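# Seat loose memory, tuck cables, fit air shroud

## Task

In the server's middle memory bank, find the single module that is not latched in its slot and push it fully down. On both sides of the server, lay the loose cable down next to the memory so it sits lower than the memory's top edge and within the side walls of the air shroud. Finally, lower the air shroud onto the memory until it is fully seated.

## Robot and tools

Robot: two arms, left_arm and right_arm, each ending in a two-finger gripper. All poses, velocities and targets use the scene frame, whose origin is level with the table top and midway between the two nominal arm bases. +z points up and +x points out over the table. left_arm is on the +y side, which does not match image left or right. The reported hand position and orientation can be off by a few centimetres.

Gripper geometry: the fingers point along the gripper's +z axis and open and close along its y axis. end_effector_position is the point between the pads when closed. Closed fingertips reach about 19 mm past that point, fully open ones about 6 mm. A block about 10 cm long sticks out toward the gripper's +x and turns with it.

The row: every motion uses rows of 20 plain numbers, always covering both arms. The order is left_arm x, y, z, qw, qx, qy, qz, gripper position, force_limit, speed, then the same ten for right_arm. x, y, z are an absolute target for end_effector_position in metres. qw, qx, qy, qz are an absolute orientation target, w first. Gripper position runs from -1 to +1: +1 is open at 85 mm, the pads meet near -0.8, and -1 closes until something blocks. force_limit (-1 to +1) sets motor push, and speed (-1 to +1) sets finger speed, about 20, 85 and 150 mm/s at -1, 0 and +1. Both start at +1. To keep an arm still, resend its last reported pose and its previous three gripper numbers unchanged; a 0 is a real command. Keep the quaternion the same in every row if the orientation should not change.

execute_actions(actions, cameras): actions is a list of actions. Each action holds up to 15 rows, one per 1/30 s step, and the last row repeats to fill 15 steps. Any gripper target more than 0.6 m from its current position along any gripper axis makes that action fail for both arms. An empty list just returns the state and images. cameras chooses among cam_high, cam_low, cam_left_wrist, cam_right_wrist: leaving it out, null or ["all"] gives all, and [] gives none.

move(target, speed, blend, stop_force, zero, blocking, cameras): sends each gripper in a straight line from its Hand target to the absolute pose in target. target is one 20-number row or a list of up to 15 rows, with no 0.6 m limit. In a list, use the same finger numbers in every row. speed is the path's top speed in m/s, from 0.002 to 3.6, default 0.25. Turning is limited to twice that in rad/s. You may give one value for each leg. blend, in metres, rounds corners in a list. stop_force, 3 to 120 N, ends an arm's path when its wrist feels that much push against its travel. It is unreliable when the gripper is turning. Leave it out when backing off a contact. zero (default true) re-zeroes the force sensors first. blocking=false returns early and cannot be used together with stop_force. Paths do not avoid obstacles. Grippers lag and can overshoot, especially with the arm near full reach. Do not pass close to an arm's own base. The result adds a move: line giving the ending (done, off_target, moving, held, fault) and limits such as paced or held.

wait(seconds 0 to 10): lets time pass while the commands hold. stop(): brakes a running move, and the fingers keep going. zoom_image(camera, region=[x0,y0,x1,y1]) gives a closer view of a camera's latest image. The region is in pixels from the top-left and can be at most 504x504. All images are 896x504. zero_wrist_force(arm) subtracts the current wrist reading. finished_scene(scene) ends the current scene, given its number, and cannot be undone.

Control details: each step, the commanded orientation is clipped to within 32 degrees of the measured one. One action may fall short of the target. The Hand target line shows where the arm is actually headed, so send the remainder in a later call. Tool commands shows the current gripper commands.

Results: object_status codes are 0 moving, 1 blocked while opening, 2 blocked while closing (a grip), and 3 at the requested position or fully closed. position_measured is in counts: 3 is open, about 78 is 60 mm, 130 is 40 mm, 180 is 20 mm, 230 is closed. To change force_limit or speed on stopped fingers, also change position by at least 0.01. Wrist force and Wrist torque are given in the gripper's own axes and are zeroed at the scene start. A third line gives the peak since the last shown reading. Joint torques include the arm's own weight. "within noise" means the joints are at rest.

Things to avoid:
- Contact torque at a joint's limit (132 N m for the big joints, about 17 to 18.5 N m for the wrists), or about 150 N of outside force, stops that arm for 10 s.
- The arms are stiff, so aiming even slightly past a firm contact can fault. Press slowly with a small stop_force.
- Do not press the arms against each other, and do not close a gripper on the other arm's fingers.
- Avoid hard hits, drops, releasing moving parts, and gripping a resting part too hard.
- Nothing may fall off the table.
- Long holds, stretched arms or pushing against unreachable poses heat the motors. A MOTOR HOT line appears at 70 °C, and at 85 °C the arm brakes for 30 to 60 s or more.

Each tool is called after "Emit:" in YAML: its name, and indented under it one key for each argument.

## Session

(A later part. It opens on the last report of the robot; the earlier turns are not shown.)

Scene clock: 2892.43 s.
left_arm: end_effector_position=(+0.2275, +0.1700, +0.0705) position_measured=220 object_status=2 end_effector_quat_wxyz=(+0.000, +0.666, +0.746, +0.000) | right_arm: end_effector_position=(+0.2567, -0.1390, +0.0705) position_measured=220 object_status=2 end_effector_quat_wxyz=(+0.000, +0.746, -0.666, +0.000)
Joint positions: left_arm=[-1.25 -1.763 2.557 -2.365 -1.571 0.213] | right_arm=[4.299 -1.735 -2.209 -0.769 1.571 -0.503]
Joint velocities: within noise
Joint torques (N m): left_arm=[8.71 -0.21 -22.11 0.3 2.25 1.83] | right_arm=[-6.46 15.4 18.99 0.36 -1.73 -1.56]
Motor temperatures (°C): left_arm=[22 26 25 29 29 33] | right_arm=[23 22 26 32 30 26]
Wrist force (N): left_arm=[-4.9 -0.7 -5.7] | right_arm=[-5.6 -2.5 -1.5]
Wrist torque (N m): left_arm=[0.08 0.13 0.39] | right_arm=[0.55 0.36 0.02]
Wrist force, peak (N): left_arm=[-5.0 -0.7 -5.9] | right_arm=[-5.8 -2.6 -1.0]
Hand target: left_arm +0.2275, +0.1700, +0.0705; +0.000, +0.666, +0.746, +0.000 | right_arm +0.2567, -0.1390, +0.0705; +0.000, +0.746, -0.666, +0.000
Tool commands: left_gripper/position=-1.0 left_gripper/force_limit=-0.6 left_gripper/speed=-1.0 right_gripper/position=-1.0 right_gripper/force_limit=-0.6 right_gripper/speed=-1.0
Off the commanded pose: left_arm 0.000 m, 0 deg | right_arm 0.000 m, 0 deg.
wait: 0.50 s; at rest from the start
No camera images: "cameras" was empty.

Emit:
move:
  target:
    - [0.2275,0.170,0.10,0,0.6659,0.7461,0,-1,-0.6,-1,0.2567,-0.139,0.10,0,0.7461,-0.6659,0,-1,-0.6,-1]
  speed: 0.03
  cameras: ["cam_left_wrist","cam_right_wrist","cam_high"]

Scene clock: 2925.87 s.
left_arm: end_effector_position=(+0.2275, +0.1700, +0.0999) position_measured=220 object_status=2 end_effector_quat_wxyz=(+0.000, +0.666, +0.746, +0.000) | right_arm: end_effector_position=(+0.2567, -0.1390, +0.0999) position_measured=220 object_status=2 end_effector_quat_wxyz=(+0.000, +0.746, -0.666, +0.000)
Joint positions: left_arm=[-1.25 -1.844 2.51 -2.237 -1.571 0.213] | right_arm=[4.299 -1.676 -2.176 -0.86 1.571 -0.503]
Joint velocities: within noise
Joint torques (N m): left_arm=[-5.55 -19.51 -26.68 0.72 -0.66 -2.24] | right_arm=[-4.91 35.2 25.03 -0.27 -1.73 -1.23]
Motor temperatures (°C): left_arm=[22 26 25 29 29 33] | right_arm=[23 22 26 32 30 26]
Wrist force (N): left_arm=[-6.2 -1.1 -2.3] | right_arm=[-7.2 -3.4 -0.2]
Wrist torque (N m): left_arm=[0.25 0.08 0.38] | right_arm=[0.29 0.47 0.07]
Wrist force, peak (N): left_arm=[-5.3 -0.5 -5.7] | right_arm=[-7.2 -3.4 -0.2]
Hand target: left_arm +0.2275, +0.1700, +0.1000; +0.000, +0.666, +0.746, +0.000 | right_arm +0.2567, -0.1390, +0.1000; +0.000, +0.746, -0.666, +0.000
Off the commanded pose: left_arm 0.000 m, 0 deg | right_arm 0.000 m, 0 deg.
move: done
camera_calibration:
cam_left_wrist: T_world_to_cam=[[0.988924, 0.140722, -0.0471767, -0.228983], [0.148408, -0.93359, 0.326167, 0.113191], [0.00185522, -0.329556, -0.944134, 0.279021], [0, 0, 0, 1]] pos_world=[0.209131, 0.22985, 0.215711]
cam_right_wrist: T_world_to_cam=[[-0.989045, -0.140592, 0.044983, 0.226739], [-0.120824, 0.946114, 0.30045, 0.155175], [-0.0847998, 0.291723, -0.952736, 0.283246], [0, 0, 0, 1]] pos_world=[0.267024, -0.197565, 0.213036]
Images, in order (width x height): cam_high 896x504, cam_left_wrist 896x504, cam_right_wrist 896x504.

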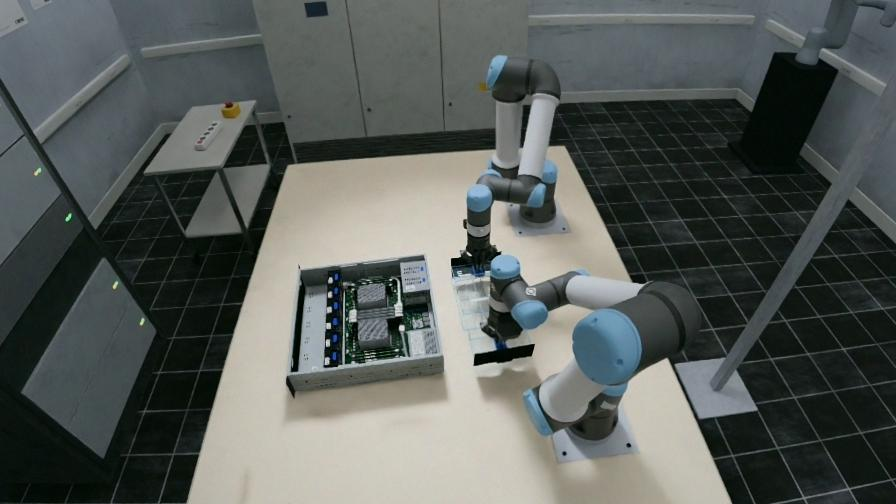

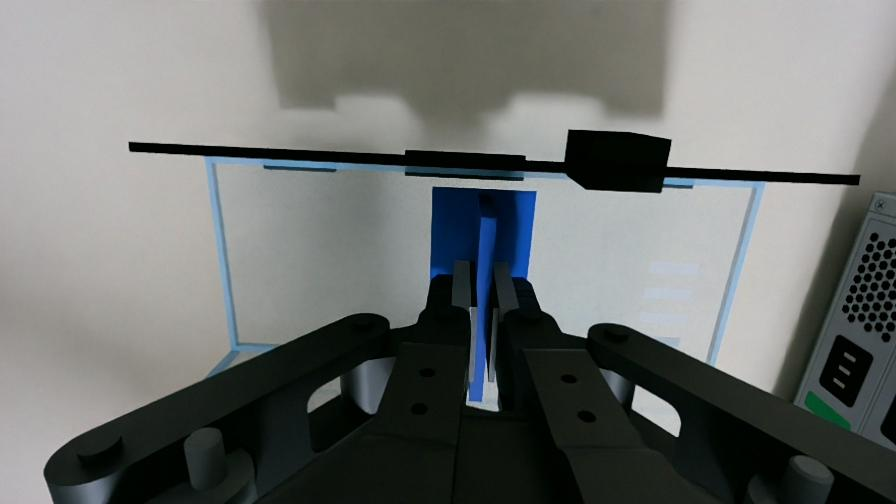

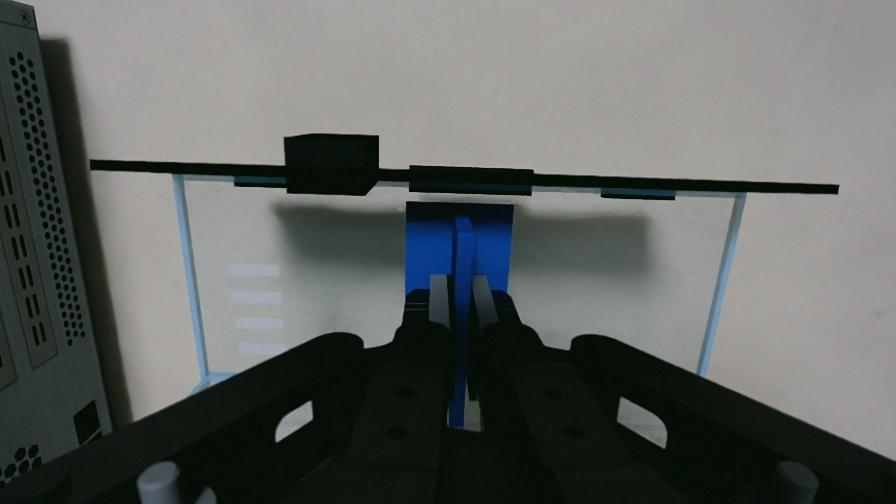

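Emit:
move:
  target:
    - [0.2275,0.170,0.205,0,0.6659,0.7461,0,-1,-0.6,-1,0.2567,-0.139,0.205,0,0.7461,-0.6659,0,-1,-0.6,-1]
    - [0.5960,0.1662,0.205,0,0.67559,0.73728,0,-1,-0.6,-1,0.6172,-0.1436,0.205,0,0.73728,-0.67559,0,-1,-0.6,-1]
  speed: [0.07,0.08]
  blend: [0.02,0]

Scene clock: 2972.97 s.
left_arm: end_effector_position=(+0.5959, +0.1662, +0.2050) position_measured=220 object_status=2 end_effector_quat_wxyz=(+0.000, +0.676, +0.737, +0.000) | right_arm: end_effector_position=(+0.6171, -0.1436, +0.2050) position_measured=220 object_status=2 end_effector_quat_wxyz=(+0.000, +0.737, -0.676, +0.000)
Joint positions: left_arm=[-0.603 -1.21 1.536 -1.897 -1.571 0.886] | right_arm=[3.796 -2.184 -1.152 -1.377 1.571 -0.98]
Joint velocities: within noise
Joint torques (N m): left_arm=[10.35 -28.95 -37.45 -1.42 -1.61 1.78] | right_arm=[-7.22 38.32 32.05 0.31 2.59 -2.09]
Motor temperatures (°C): left_arm=[22 26 25 29 29 33] | right_arm=[23 22 26 32 30 26]
Wrist force (N): left_arm=[1.6 -0.5 -0.2] | right_arm=[0.8 -3.1 -1.4]
Wrist torque (N m): left_arm=[0.18 0.33 0.42] | right_arm=[0.24 0.17 -0.04]
Wrist force, peak (N): left_arm=[-6.3 -1.5 -1.9] | right_arm=[-7.3 -3.4 0.1]
Hand target: left_arm +0.5960, +0.1662, +0.2050; +0.000, +0.676, +0.737, +0.000 | right_arm +0.6172, -0.1436, +0.2050; +0.000, +0.737, -0.676, +0.000
Off the commanded pose: left_arm 0.000 m, 0 deg | right_arm 0.000 m, 0 deg.
move: done
camera_calibration:
cam_left_wrist: T_world_to_cam=[[0.992269, 0.114822, -0.0470943, -0.585486], [0.123925, -0.937129, 0.32624, 0.0358057], [-0.0066739, -0.329554, -0.944113, 0.381379], [0, 0, 0, 1]] pos_world=[0.579068, 0.226466, 0.320811]
cam_right_wrist: T_world_to_cam=[[-0.992394, -0.114609, 0.0449385, 0.583624], [-0.0959815, 0.948935, 0.300516, 0.156603], [-0.0770855, 0.293916, -0.952718, 0.410851], [0, 0, 0, 1]] pos_world=[0.625887, -0.202473, 0.318136]

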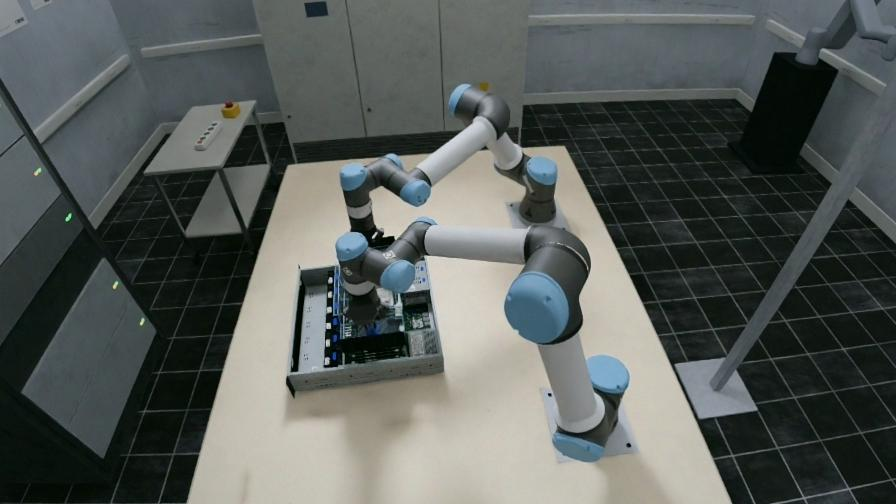

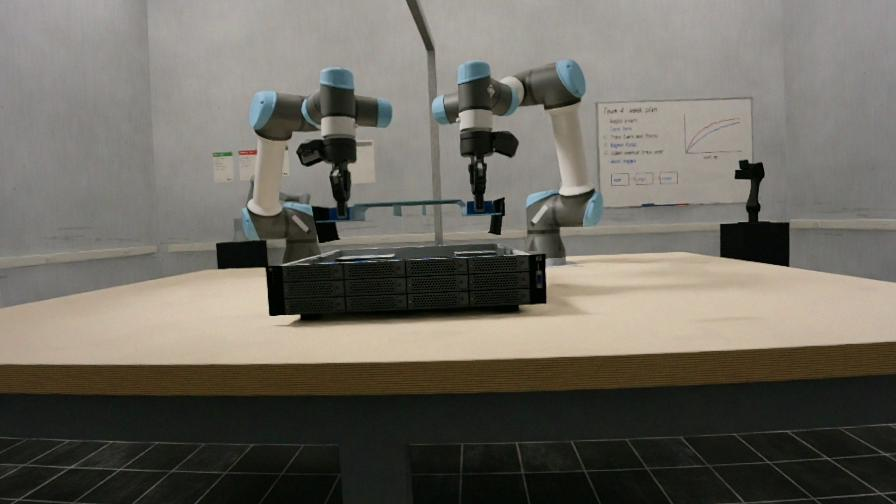

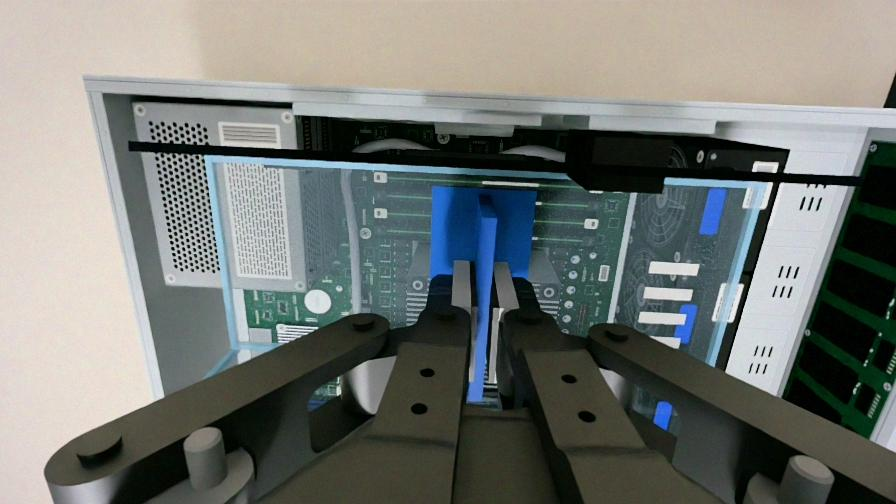

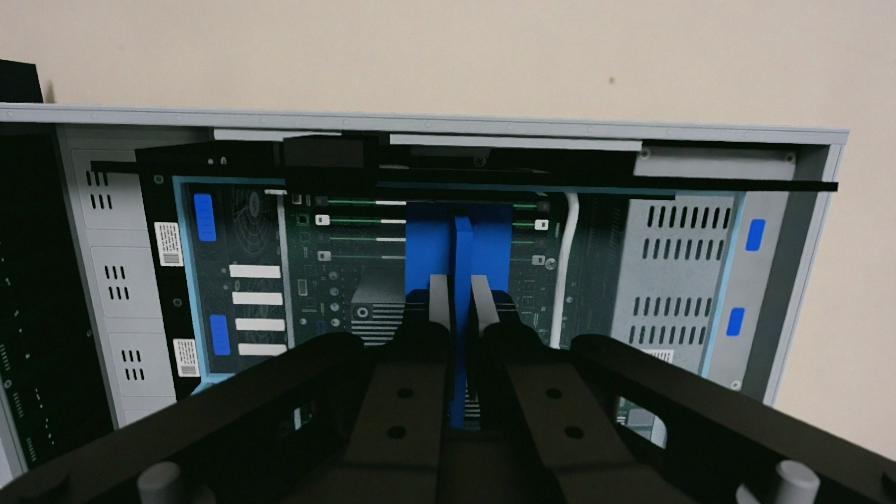

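Emit:
zoom_image:
  camera: "cam_left_wrist"
  region: [280, 70, 760, 220]

Emit:
zoom_image:
  camera: "cam_right_wrist"
  region: [130, 90, 660, 240]

Scaled by 1.050 from the camera's 896x504 image, which has a finer 1280x720 frame.

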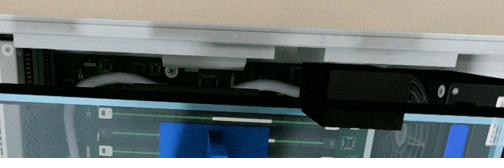

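Region (130, 90, 660, 240) is 530x150 pixels. A region can be at most 504 by 504 pixels.

Emit:
zoom_image:
  camera: "cam_low"
  region: [290, 160, 540, 280]

Emit:
zoom_image:
  camera: "cam_right_wrist"
  region: [190, 90, 660, 240]

Scaled by 2.016 from the camera's 896x504 image, which has a finer 1280x720 frame.

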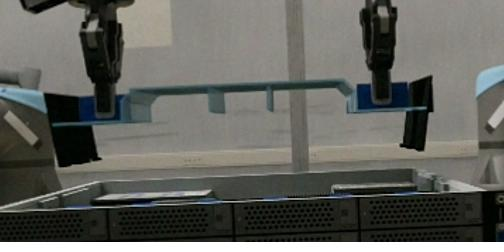

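Scaled by 1.072 from the camera's 896x504 image, which has a finer 1280x720 frame.

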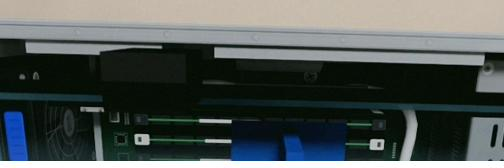

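Emit:
move:
  target:
    - [0.6012,0.1662,0.205,0,0.67559,0.73728,0,-1,-0.6,-1,0.6224,-0.1436,0.208,0,0.73728,-0.67559,0,-1,-0.6,-1]
    - [0.6012,0.1662,0.184,0,0.67559,0.73728,0,-1,-0.6,-1,0.6224,-0.1436,0.187,0,0.73728,-0.67559,0,-1,-0.6,-1]
  speed: [0.03,0.04]

Emit:
zoom_image:
  camera: "cam_low"
  region: [290, 180, 540, 290]

Emit:
zoom_image:
  camera: "cam_left_wrist"
  region: [480, 60, 720, 220]

Emit:
zoom_image:
  camera: "cam_right_wrist"
  region: [240, 80, 480, 240]

Scene clock: 3211.03 s.
left_arm: end_effector_position=(+0.6012, +0.1662, +0.1841) position_measured=220 object_status=2 end_effector_quat_wxyz=(+0.000, +0.676, +0.737, +0.000) | right_arm: end_effector_position=(+0.6224, -0.1436, +0.1871) position_measured=220 object_status=2 end_effector_quat_wxyz=(+0.000, +0.737, -0.676, +0.000)
Joint positions: left_arm=[-0.598 -1.182 1.553 -1.942 -1.571 0.891] | right_arm=[3.791 -2.206 -1.163 -1.344 1.571 -0.985]
Joint velocities: within noise
Joint torques (N m): left_arm=[10.28 -28.18 -21.49 -6.23 -1.66 1.96] | right_arm=[-6.91 42.15 14.74 5.31 2.56 -2.23]
Motor temperatures (°C): left_arm=[22 26 25 29 29 33] | right_arm=[23 22 26 31 30 26]
Wrist force (N): left_arm=[2.3 -0.7 -3.1] | right_arm=[1.4 -3.0 0.9]
Wrist torque (N m): left_arm=[0.15 -0.03 0.41] | right_arm=[0.26 0.55 -0.05]
Wrist force, peak (N): left_arm=[2.4 -0.7 -3.1] | right_arm=[0.6 -3.1 -2.2]
Hand target: left_arm +0.6012, +0.1662, +0.1840; +0.000, +0.676, +0.737, +0.000 | right_arm +0.6224, -0.1436, +0.1870; +0.000, +0.737, -0.676, +0.000
Off the commanded pose: left_arm 0.000 m, 0 deg | right_arm 0.000 m, 0 deg.
move: done
camera_calibration:
cam_left_wrist: T_world_to_cam=[[0.992268, 0.114798, -0.0471783, -0.591698], [0.123929, -0.937163, 0.326139, 0.042003], [-0.00677374, -0.329464, -0.944144, 0.36173], [0, 0, 0, 1]] pos_world=[0.584368, 0.226466, 0.299911]
cam_right_wrist: T_world_to_cam=[[-0.992387, -0.114628, 0.0450475, 0.589647], [-0.0959747, 0.948962, 0.300434, 0.162516], [-0.0771865, 0.293823, -0.952738, 0.394258], [0, 0, 0, 1]] pos_world=[0.631186, -0.202474, 0.300237]

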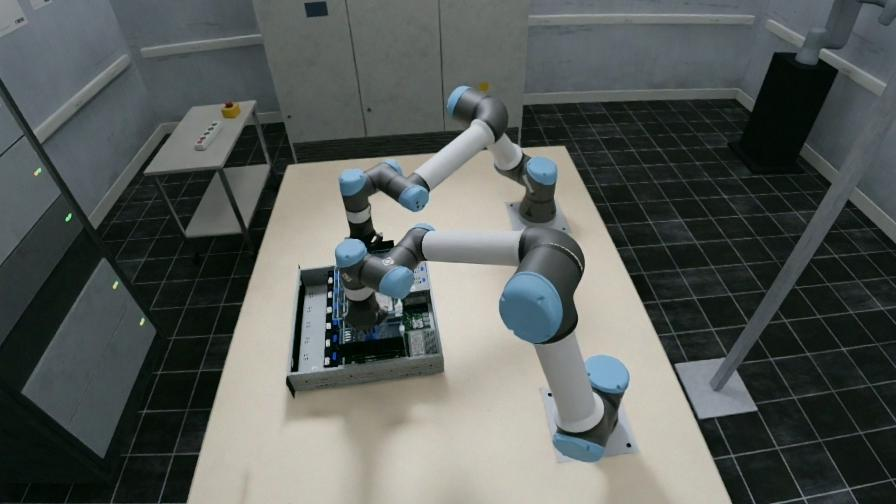

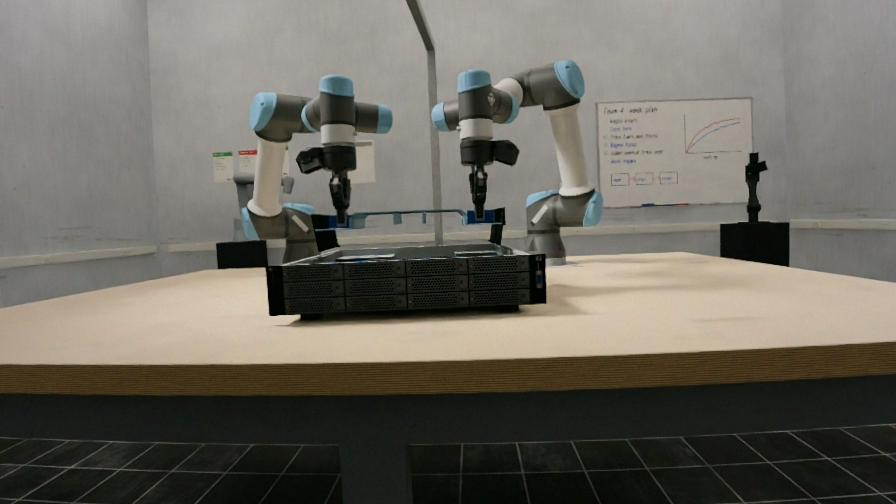

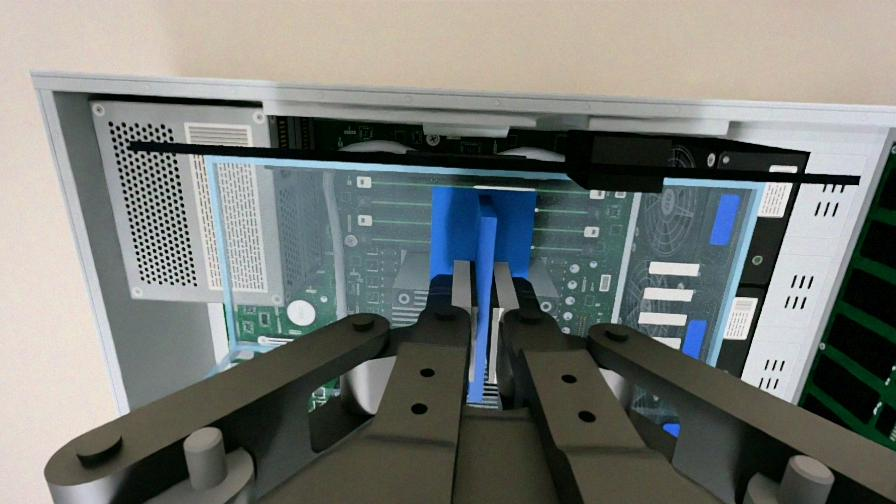

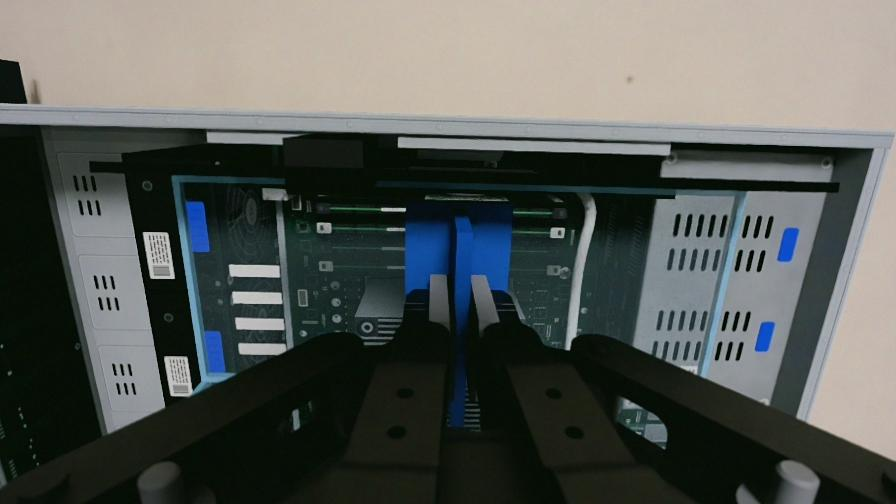

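Scaled by 2.016 from the camera's 896x504 image, which has a finer 1280x720 frame.

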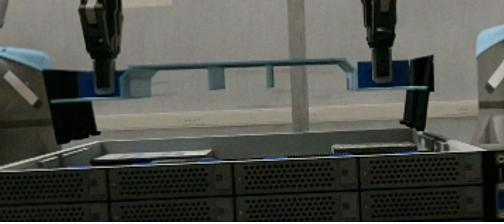

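Scaled by 2.100 from the camera's 896x504 image, which has a finer 1280x720 frame.

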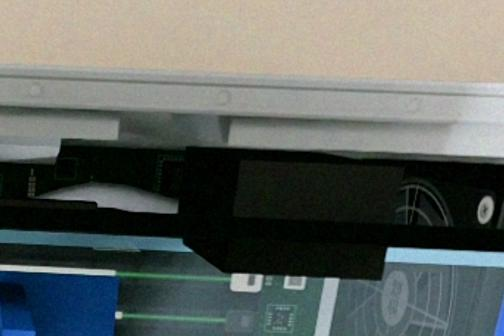

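Scaled by 2.100 from the camera's 896x504 image, which has a finer 1280x720 frame.

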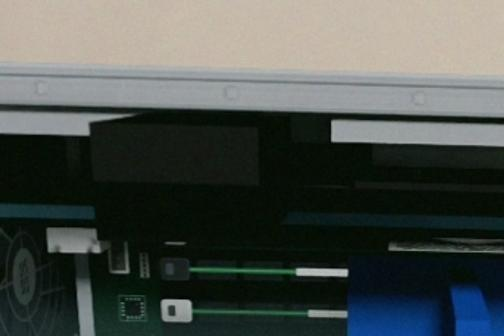

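Emit:
move:
  target:
    - [0.6015,0.1662,0.150,0,0.67559,0.73728,0,-1,-0.6,-1,0.6224,-0.1436,0.153,0,0.73728,-0.67559,0,-1,-0.6,-1]
    - [0.6015,0.1662,0.132,0,0.67559,0.73728,0,-1,-0.6,-1,0.6224,-0.1436,0.135,0,0.73728,-0.67559,0,-1,-0.6,-1]
  speed: [0.03,0.02]
  stop_force: 10
  cameras: ["cam_left_wrist","cam_right_wrist","cam_low"]

Emit:
zoom_image:
  camera: "cam_left_wrist"
  region: [100, 60, 600, 220]

Emit:
zoom_image:
  camera: "cam_right_wrist"
  region: [240, 80, 740, 240]

Emit:
zoom_image:
  camera: "cam_left_wrist"
  region: [480, 60, 720, 220]

Emit:
zoom_image:
  camera: "cam_right_wrist"
  region: [240, 80, 480, 240]

Scene clock: 3277.13 s.
left_arm: end_effector_position=(+0.6015, +0.1662, +0.1320) position_measured=220 object_status=2 end_effector_quat_wxyz=(+0.000, +0.676, +0.737, +0.000) | right_arm: end_effector_position=(+0.6224, -0.1436, +0.1350) position_measured=220 object_status=2 end_effector_quat_wxyz=(+0.000, +0.737, -0.676, +0.000)
Joint positions: left_arm=[-0.598 -1.13 1.623 -2.063 -1.571 0.891] | right_arm=[3.791 -2.242 -1.239 -1.231 1.571 -0.985]
Joint velocities: within noise
Joint torques (N m): left_arm=[10.17 -30 -21.08 -5.95 -1.34 1.88] | right_arm=[1.85 43.26 15.32 4.99 0.97 -2.03]
Motor temperatures (°C): left_arm=[22 26 25 29 29 33] | right_arm=[23 22 26 31 30 26]
Wrist force (N): left_arm=[1.6 -0.9 -2.1] | right_arm=[0.5 -3.0 1.1]
Wrist torque (N m): left_arm=[0.14 0.03 0.41] | right_arm=[0.21 0.63 -0.03]
Wrist force, peak (N): left_arm=[2.8 -1.0 -3.5] | right_arm=[1.3 -3.4 1.2]
Hand target: left_arm +0.6015, +0.1662, +0.1320; +0.000, +0.676, +0.737, +0.000 | right_arm +0.6224, -0.1436, +0.1350; +0.000, +0.737, -0.676, +0.000
Off the commanded pose: left_arm 0.000 m, 0 deg | right_arm 0.000 m, 0 deg.
move: done
camera_calibration:
cam_left_wrist: T_world_to_cam=[[0.992268, 0.114793, -0.0471891, -0.59445], [0.123929, -0.937132, 0.326228, 0.0589289], [-0.00677389, -0.329554, -0.944113, 0.312555], [0, 0, 0, 1]] pos_world=[0.584668, 0.226466, 0.247811]
cam_right_wrist: T_world_to_cam=[[-0.992386, -0.11464, 0.0450327, 0.591995], [-0.0959826, 0.948932, 0.300525, 0.178145], [-0.077185, 0.293914, -0.95271, 0.34463], [0, 0, 0, 1]] pos_world=[0.631186, -0.202473, 0.248137]
Images, in order (width x height): cam_low 896x504, cam_left_wrist 896x504, cam_right_wrist 896x504.

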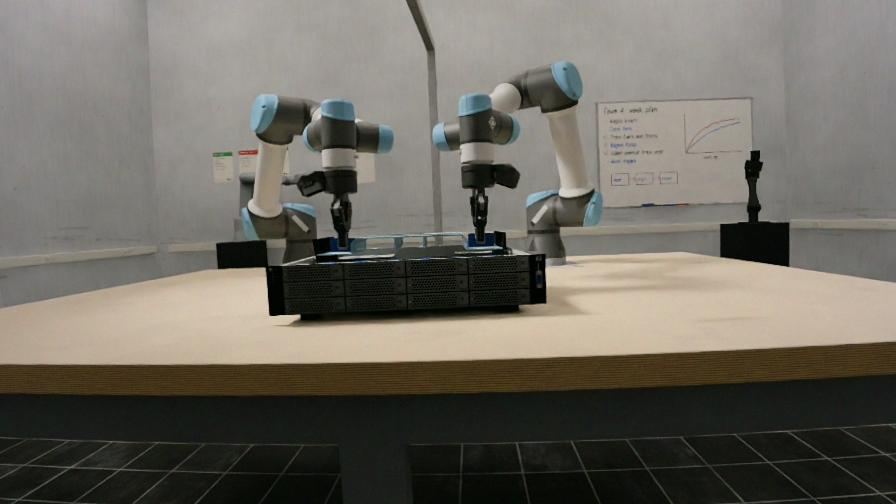

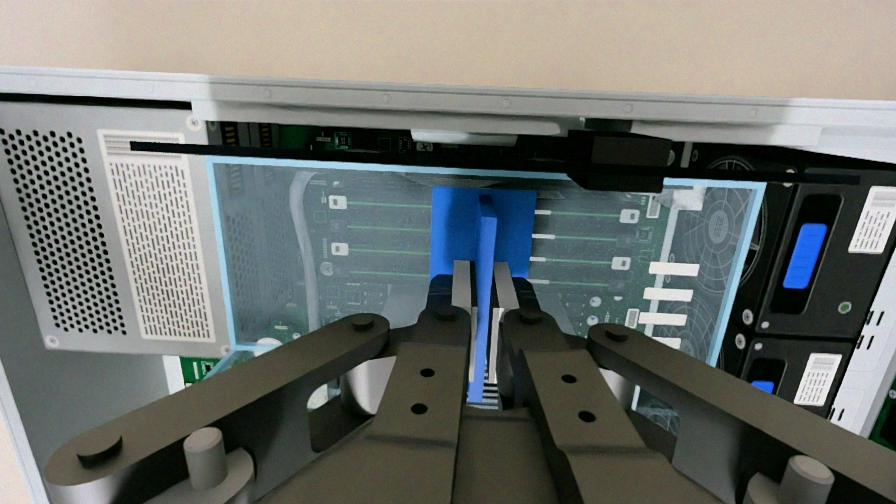

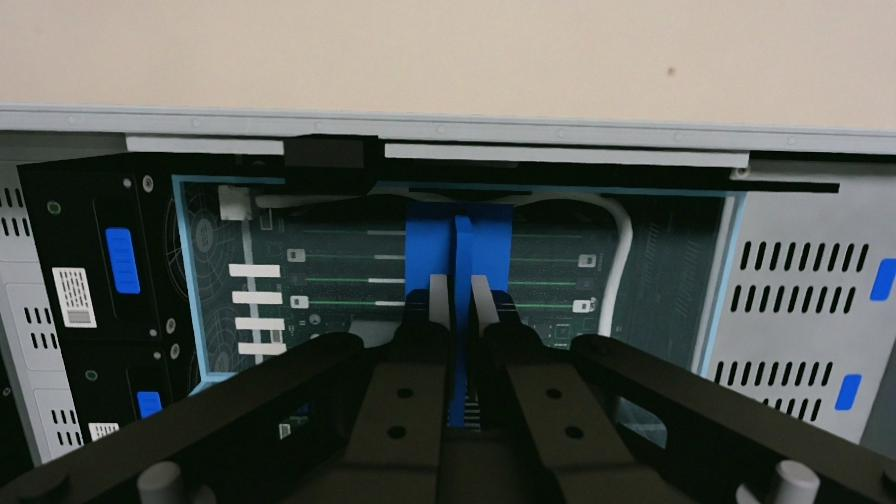

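Scaled by 1.008 from the camera's 896x504 image, which has a finer 1280x720 frame.

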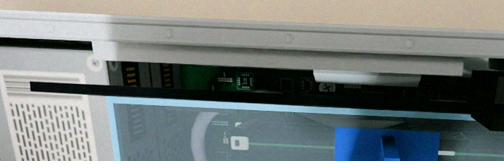

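Scaled by 1.008 from the camera's 896x504 image, which has a finer 1280x720 frame.

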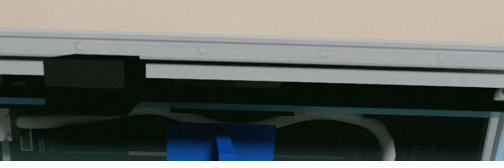

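Scaled by 2.100 from the camera's 896x504 image, which has a finer 1280x720 frame.

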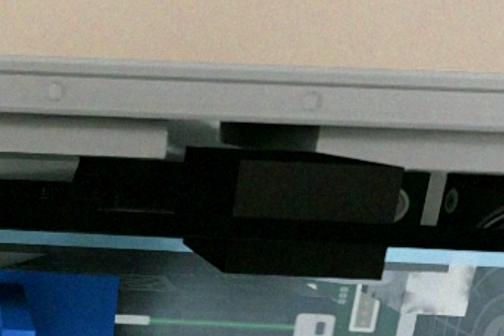

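Scaled by 2.100 from the camera's 896x504 image, which has a finer 1280x720 frame.

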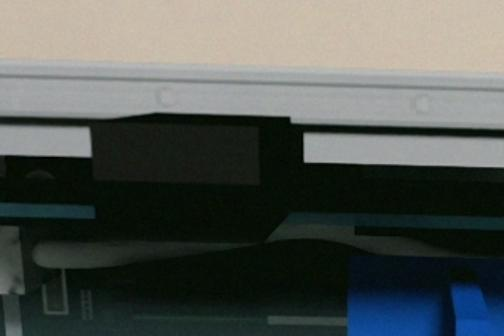

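Emit:
execute_actions:
  actions: []

Emit:
zoom_image:
  camera: "cam_left_wrist"
  region: [440, 20, 800, 260]

Emit:
zoom_image:
  camera: "cam_right_wrist"
  region: [180, 20, 540, 260]

Scene clock: 3313.87 s.
left_arm: end_effector_position=(+0.6015, +0.1662, +0.1320) position_measured=220 object_status=2 end_effector_quat_wxyz=(+0.000, +0.676, +0.737, +0.000) | right_arm: end_effector_position=(+0.6224, -0.1436, +0.1350) position_measured=220 object_status=2 end_effector_quat_wxyz=(+0.000, +0.737, -0.676, +0.000)
Joint positions: left_arm=[-0.598 -1.13 1.623 -2.063 -1.571 0.891] | right_arm=[3.791 -2.242 -1.239 -1.231 1.571 -0.985]
Joint velocities: within noise
Joint torques (N m): left_arm=[9.89 -30.73 -25.58 -5.51 -0.71 1.87] | right_arm=[6.73 43.87 19.28 4.51 -1.19 -1.73]
Motor temperatures (°C): left_arm=[22 26 25 29 29 33] | right_arm=[23 22 26 31 30 26]
Wrist force (N): left_arm=[1.6 -0.8 -2.4] | right_arm=[0.6 -3.1 0.9]
Wrist torque (N m): left_arm=[0.17 0.00 0.40] | right_arm=[0.19 0.60 -0.03]
Wrist force, peak (N): left_arm=[1.7 -1.6 -3.3] | right_arm=[0.6 -3.3 1.3]
Hand target: left_arm +0.6015, +0.1662, +0.1320; +0.000, +0.676, +0.737, +0.000 | right_arm +0.6224, -0.1436, +0.1350; +0.000, +0.737, -0.676, +0.000
Tool commands: left_gripper/position=-1.0 left_gripper/force_limit=-0.6 left_gripper/speed=-1.0 right_gripper/position=-1.0 right_gripper/force_limit=-0.6 right_gripper/speed=-1.0
Off the commanded pose: left_arm 0.000 m, 0 deg | right_arm 0.000 m, 0 deg.
camera_calibration:
cam_left_wrist: T_world_to_cam=[[0.992268, 0.114793, -0.0471891, -0.59445], [0.123929, -0.937132, 0.326228, 0.0589289], [-0.00677389, -0.329554, -0.944113, 0.312555], [0, 0, 0, 1]] pos_world=[0.584668, 0.226466, 0.247811]
cam_right_wrist: T_world_to_cam=[[-0.992386, -0.114638, 0.0450443, 0.591992], [-0.0959854, 0.948961, 0.300434, 0.178175], [-0.0771866, 0.293823, -0.952738, 0.34462], [0, 0, 0, 1]] pos_world=[0.631186, -0.202474, 0.248137]

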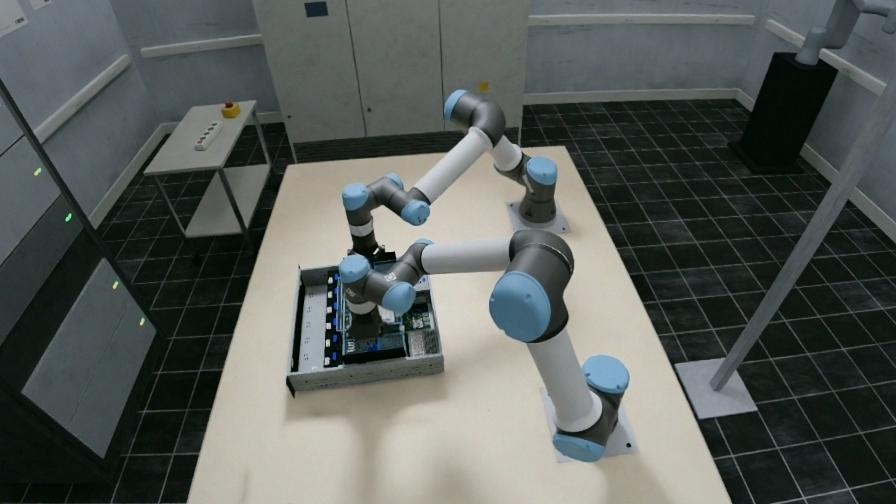

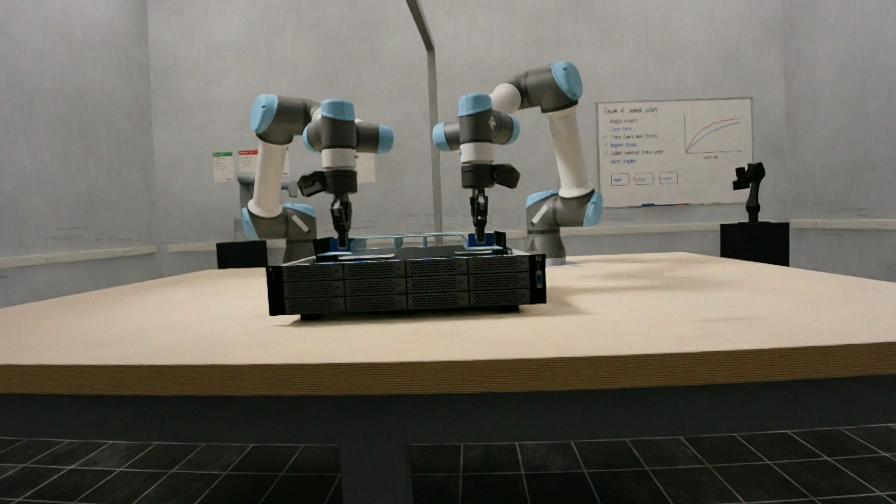

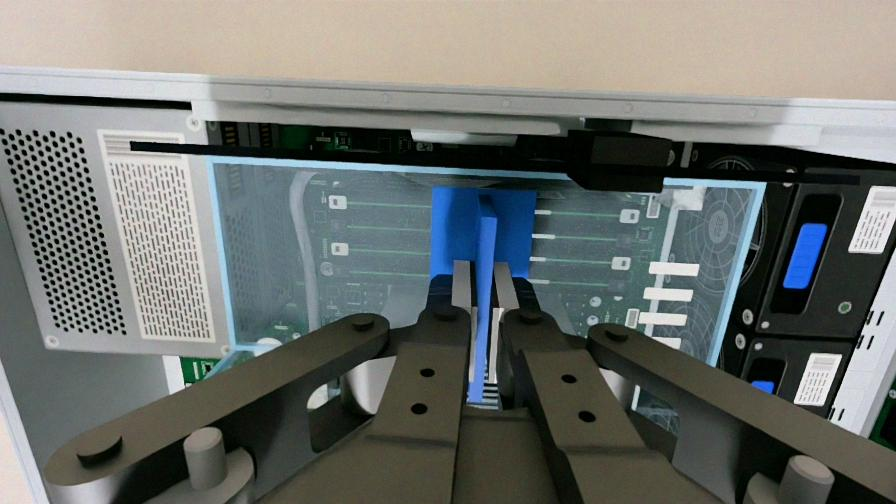

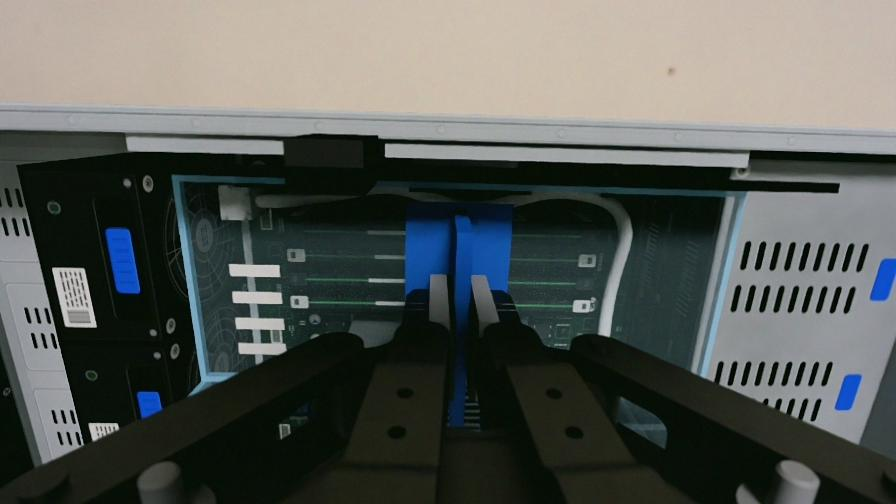

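Scaled by 1.400 from the camera's 896x504 image, which has a finer 1280x720 frame.

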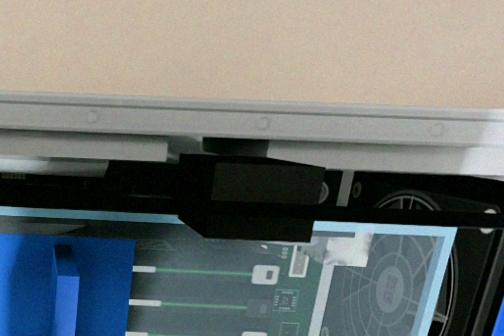

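Scaled by 1.400 from the camera's 896x504 image, which has a finer 1280x720 frame.

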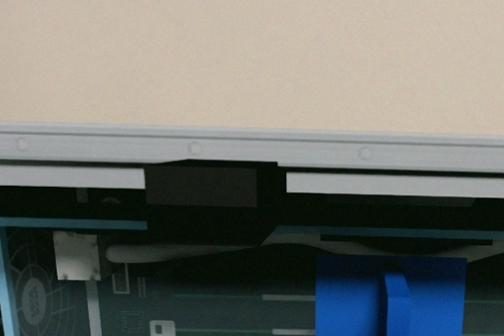

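Emit:
move:
  target: [0.6015, 0.1662, 0.1225, 0, 0.67559, 0.73728, 0, -1, -0.6, -1, 0.6224, -0.1436, 0.1255, 0, 0.73728, -0.67559, 0, -1, -0.6, -1]
  speed: 0.02
  stop_force: 10
  cameras: ["cam_left_wrist", "cam_right_wrist"]

Emit:
zoom_image:
  camera: "cam_left_wrist"
  region: [520, 80, 740, 200]

Emit:
zoom_image:
  camera: "cam_right_wrist"
  region: [230, 80, 450, 200]

Emit:
zoom_image:
  camera: "cam_left_wrist"
  region: [180, 80, 520, 260]

Emit:
zoom_image:
  camera: "cam_right_wrist"
  region: [400, 80, 740, 260]

Scene clock: 3384.30 s.
left_arm: end_effector_position=(+0.6015, +0.1662, +0.1225) position_measured=220 object_status=2 end_effector_quat_wxyz=(+0.000, +0.676, +0.737, +0.000) | right_arm: end_effector_position=(+0.6224, -0.1436, +0.1339) position_measured=220 object_status=2 end_effector_quat_wxyz=(+0.000, +0.737, -0.676, +0.000)
Joint positions: left_arm=[-0.598 -1.119 1.634 -2.085 -1.571 0.891] | right_arm=[3.791 -2.243 -1.241 -1.228 1.571 -0.985]
Joint velocities: within noise
Joint torques (N m): left_arm=[8.58 -28.64 -19.18 -5.48 0.04 1.78] | right_arm=[9.71 66.51 32.49 1.11 -0.83 -1.48]
Motor temperatures (°C): left_arm=[22 26 25 29 29 33] | right_arm=[23 22 25 31 30 26]
Wrist force (N): left_arm=[0.6 -2.1 -5.2] | right_arm=[-0.5 -3.3 2.9]
Wrist torque (N m): left_arm=[0.22 -0.39 0.41] | right_arm=[0.20 0.91 0.00]
Wrist force, peak (N): left_arm=[3.9 -3.9 -4.2] | right_arm=[2.3 2.8 -17.2]
Hand target: left_arm +0.6015, +0.1662, +0.1225; +0.000, +0.676, +0.737, +0.000 | right_arm +0.6224, -0.1436, +0.1339; +0.000, +0.737, -0.676, +0.000
Off the commanded pose: left_arm 0.000 m, 0 deg | right_arm 0.008 m, 0 deg.
move: contact (right_arm)
camera_calibration:
cam_left_wrist: T_world_to_cam=[[0.992268, 0.114793, -0.0471891, -0.594898], [0.123929, -0.937132, 0.326228, 0.0620281], [-0.00677389, -0.329554, -0.944113, 0.303586], [0, 0, 0, 1]] pos_world=[0.584668, 0.226466, 0.238311]
cam_right_wrist: T_world_to_cam=[[-0.992392, -0.114676, 0.0448029, 0.59211], [-0.0960788, 0.948899, 0.300599, 0.178417], [-0.0769848, 0.294008, -0.952698, 0.343441], [0, 0, 0, 1]] pos_world=[0.631187, -0.202373, 0.247036]
Images, in order (width x height): cam_left_wrist 896x504, cam_right_wrist 896x504.

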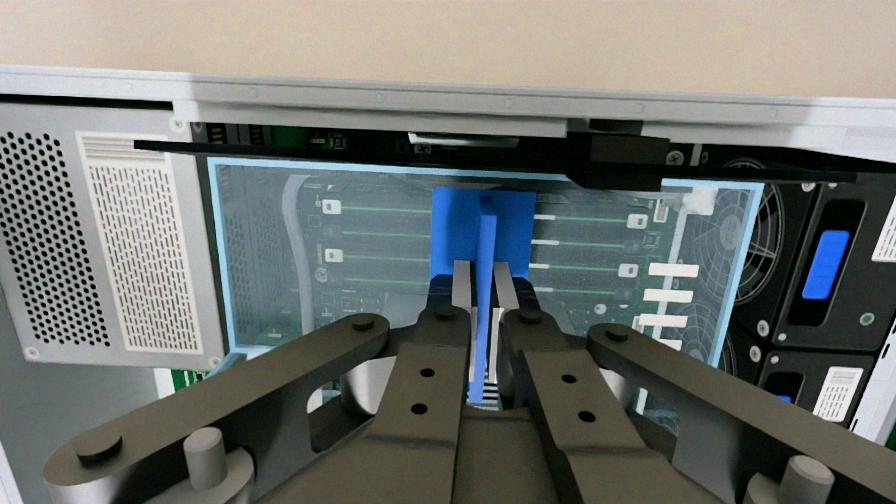

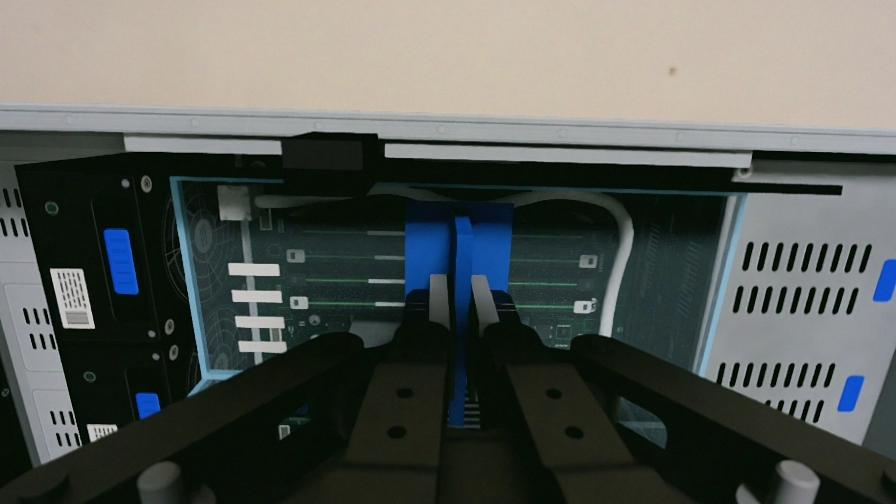

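Scaled by 2.291 from the camera's 896x504 image, which has a finer 1280x720 frame.

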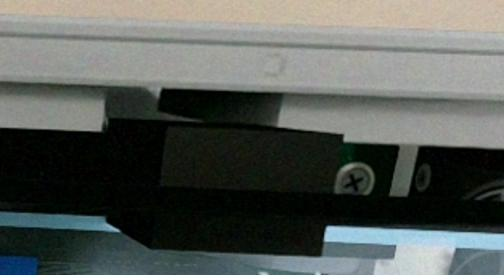

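Scaled by 2.291 from the camera's 896x504 image, which has a finer 1280x720 frame.

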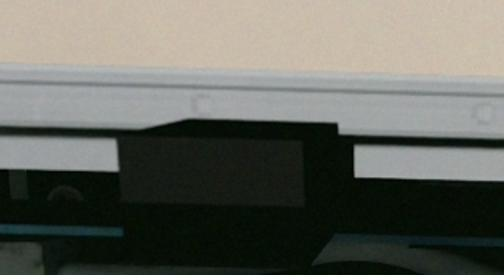

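Scaled by 1.482 from the camera's 896x504 image, which has a finer 1280x720 frame.

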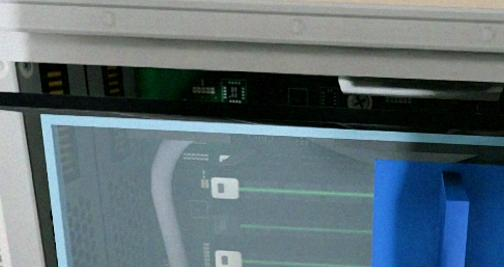

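Scaled by 1.482 from the camera's 896x504 image, which has a finer 1280x720 frame.

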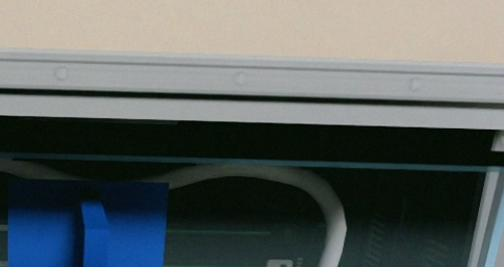

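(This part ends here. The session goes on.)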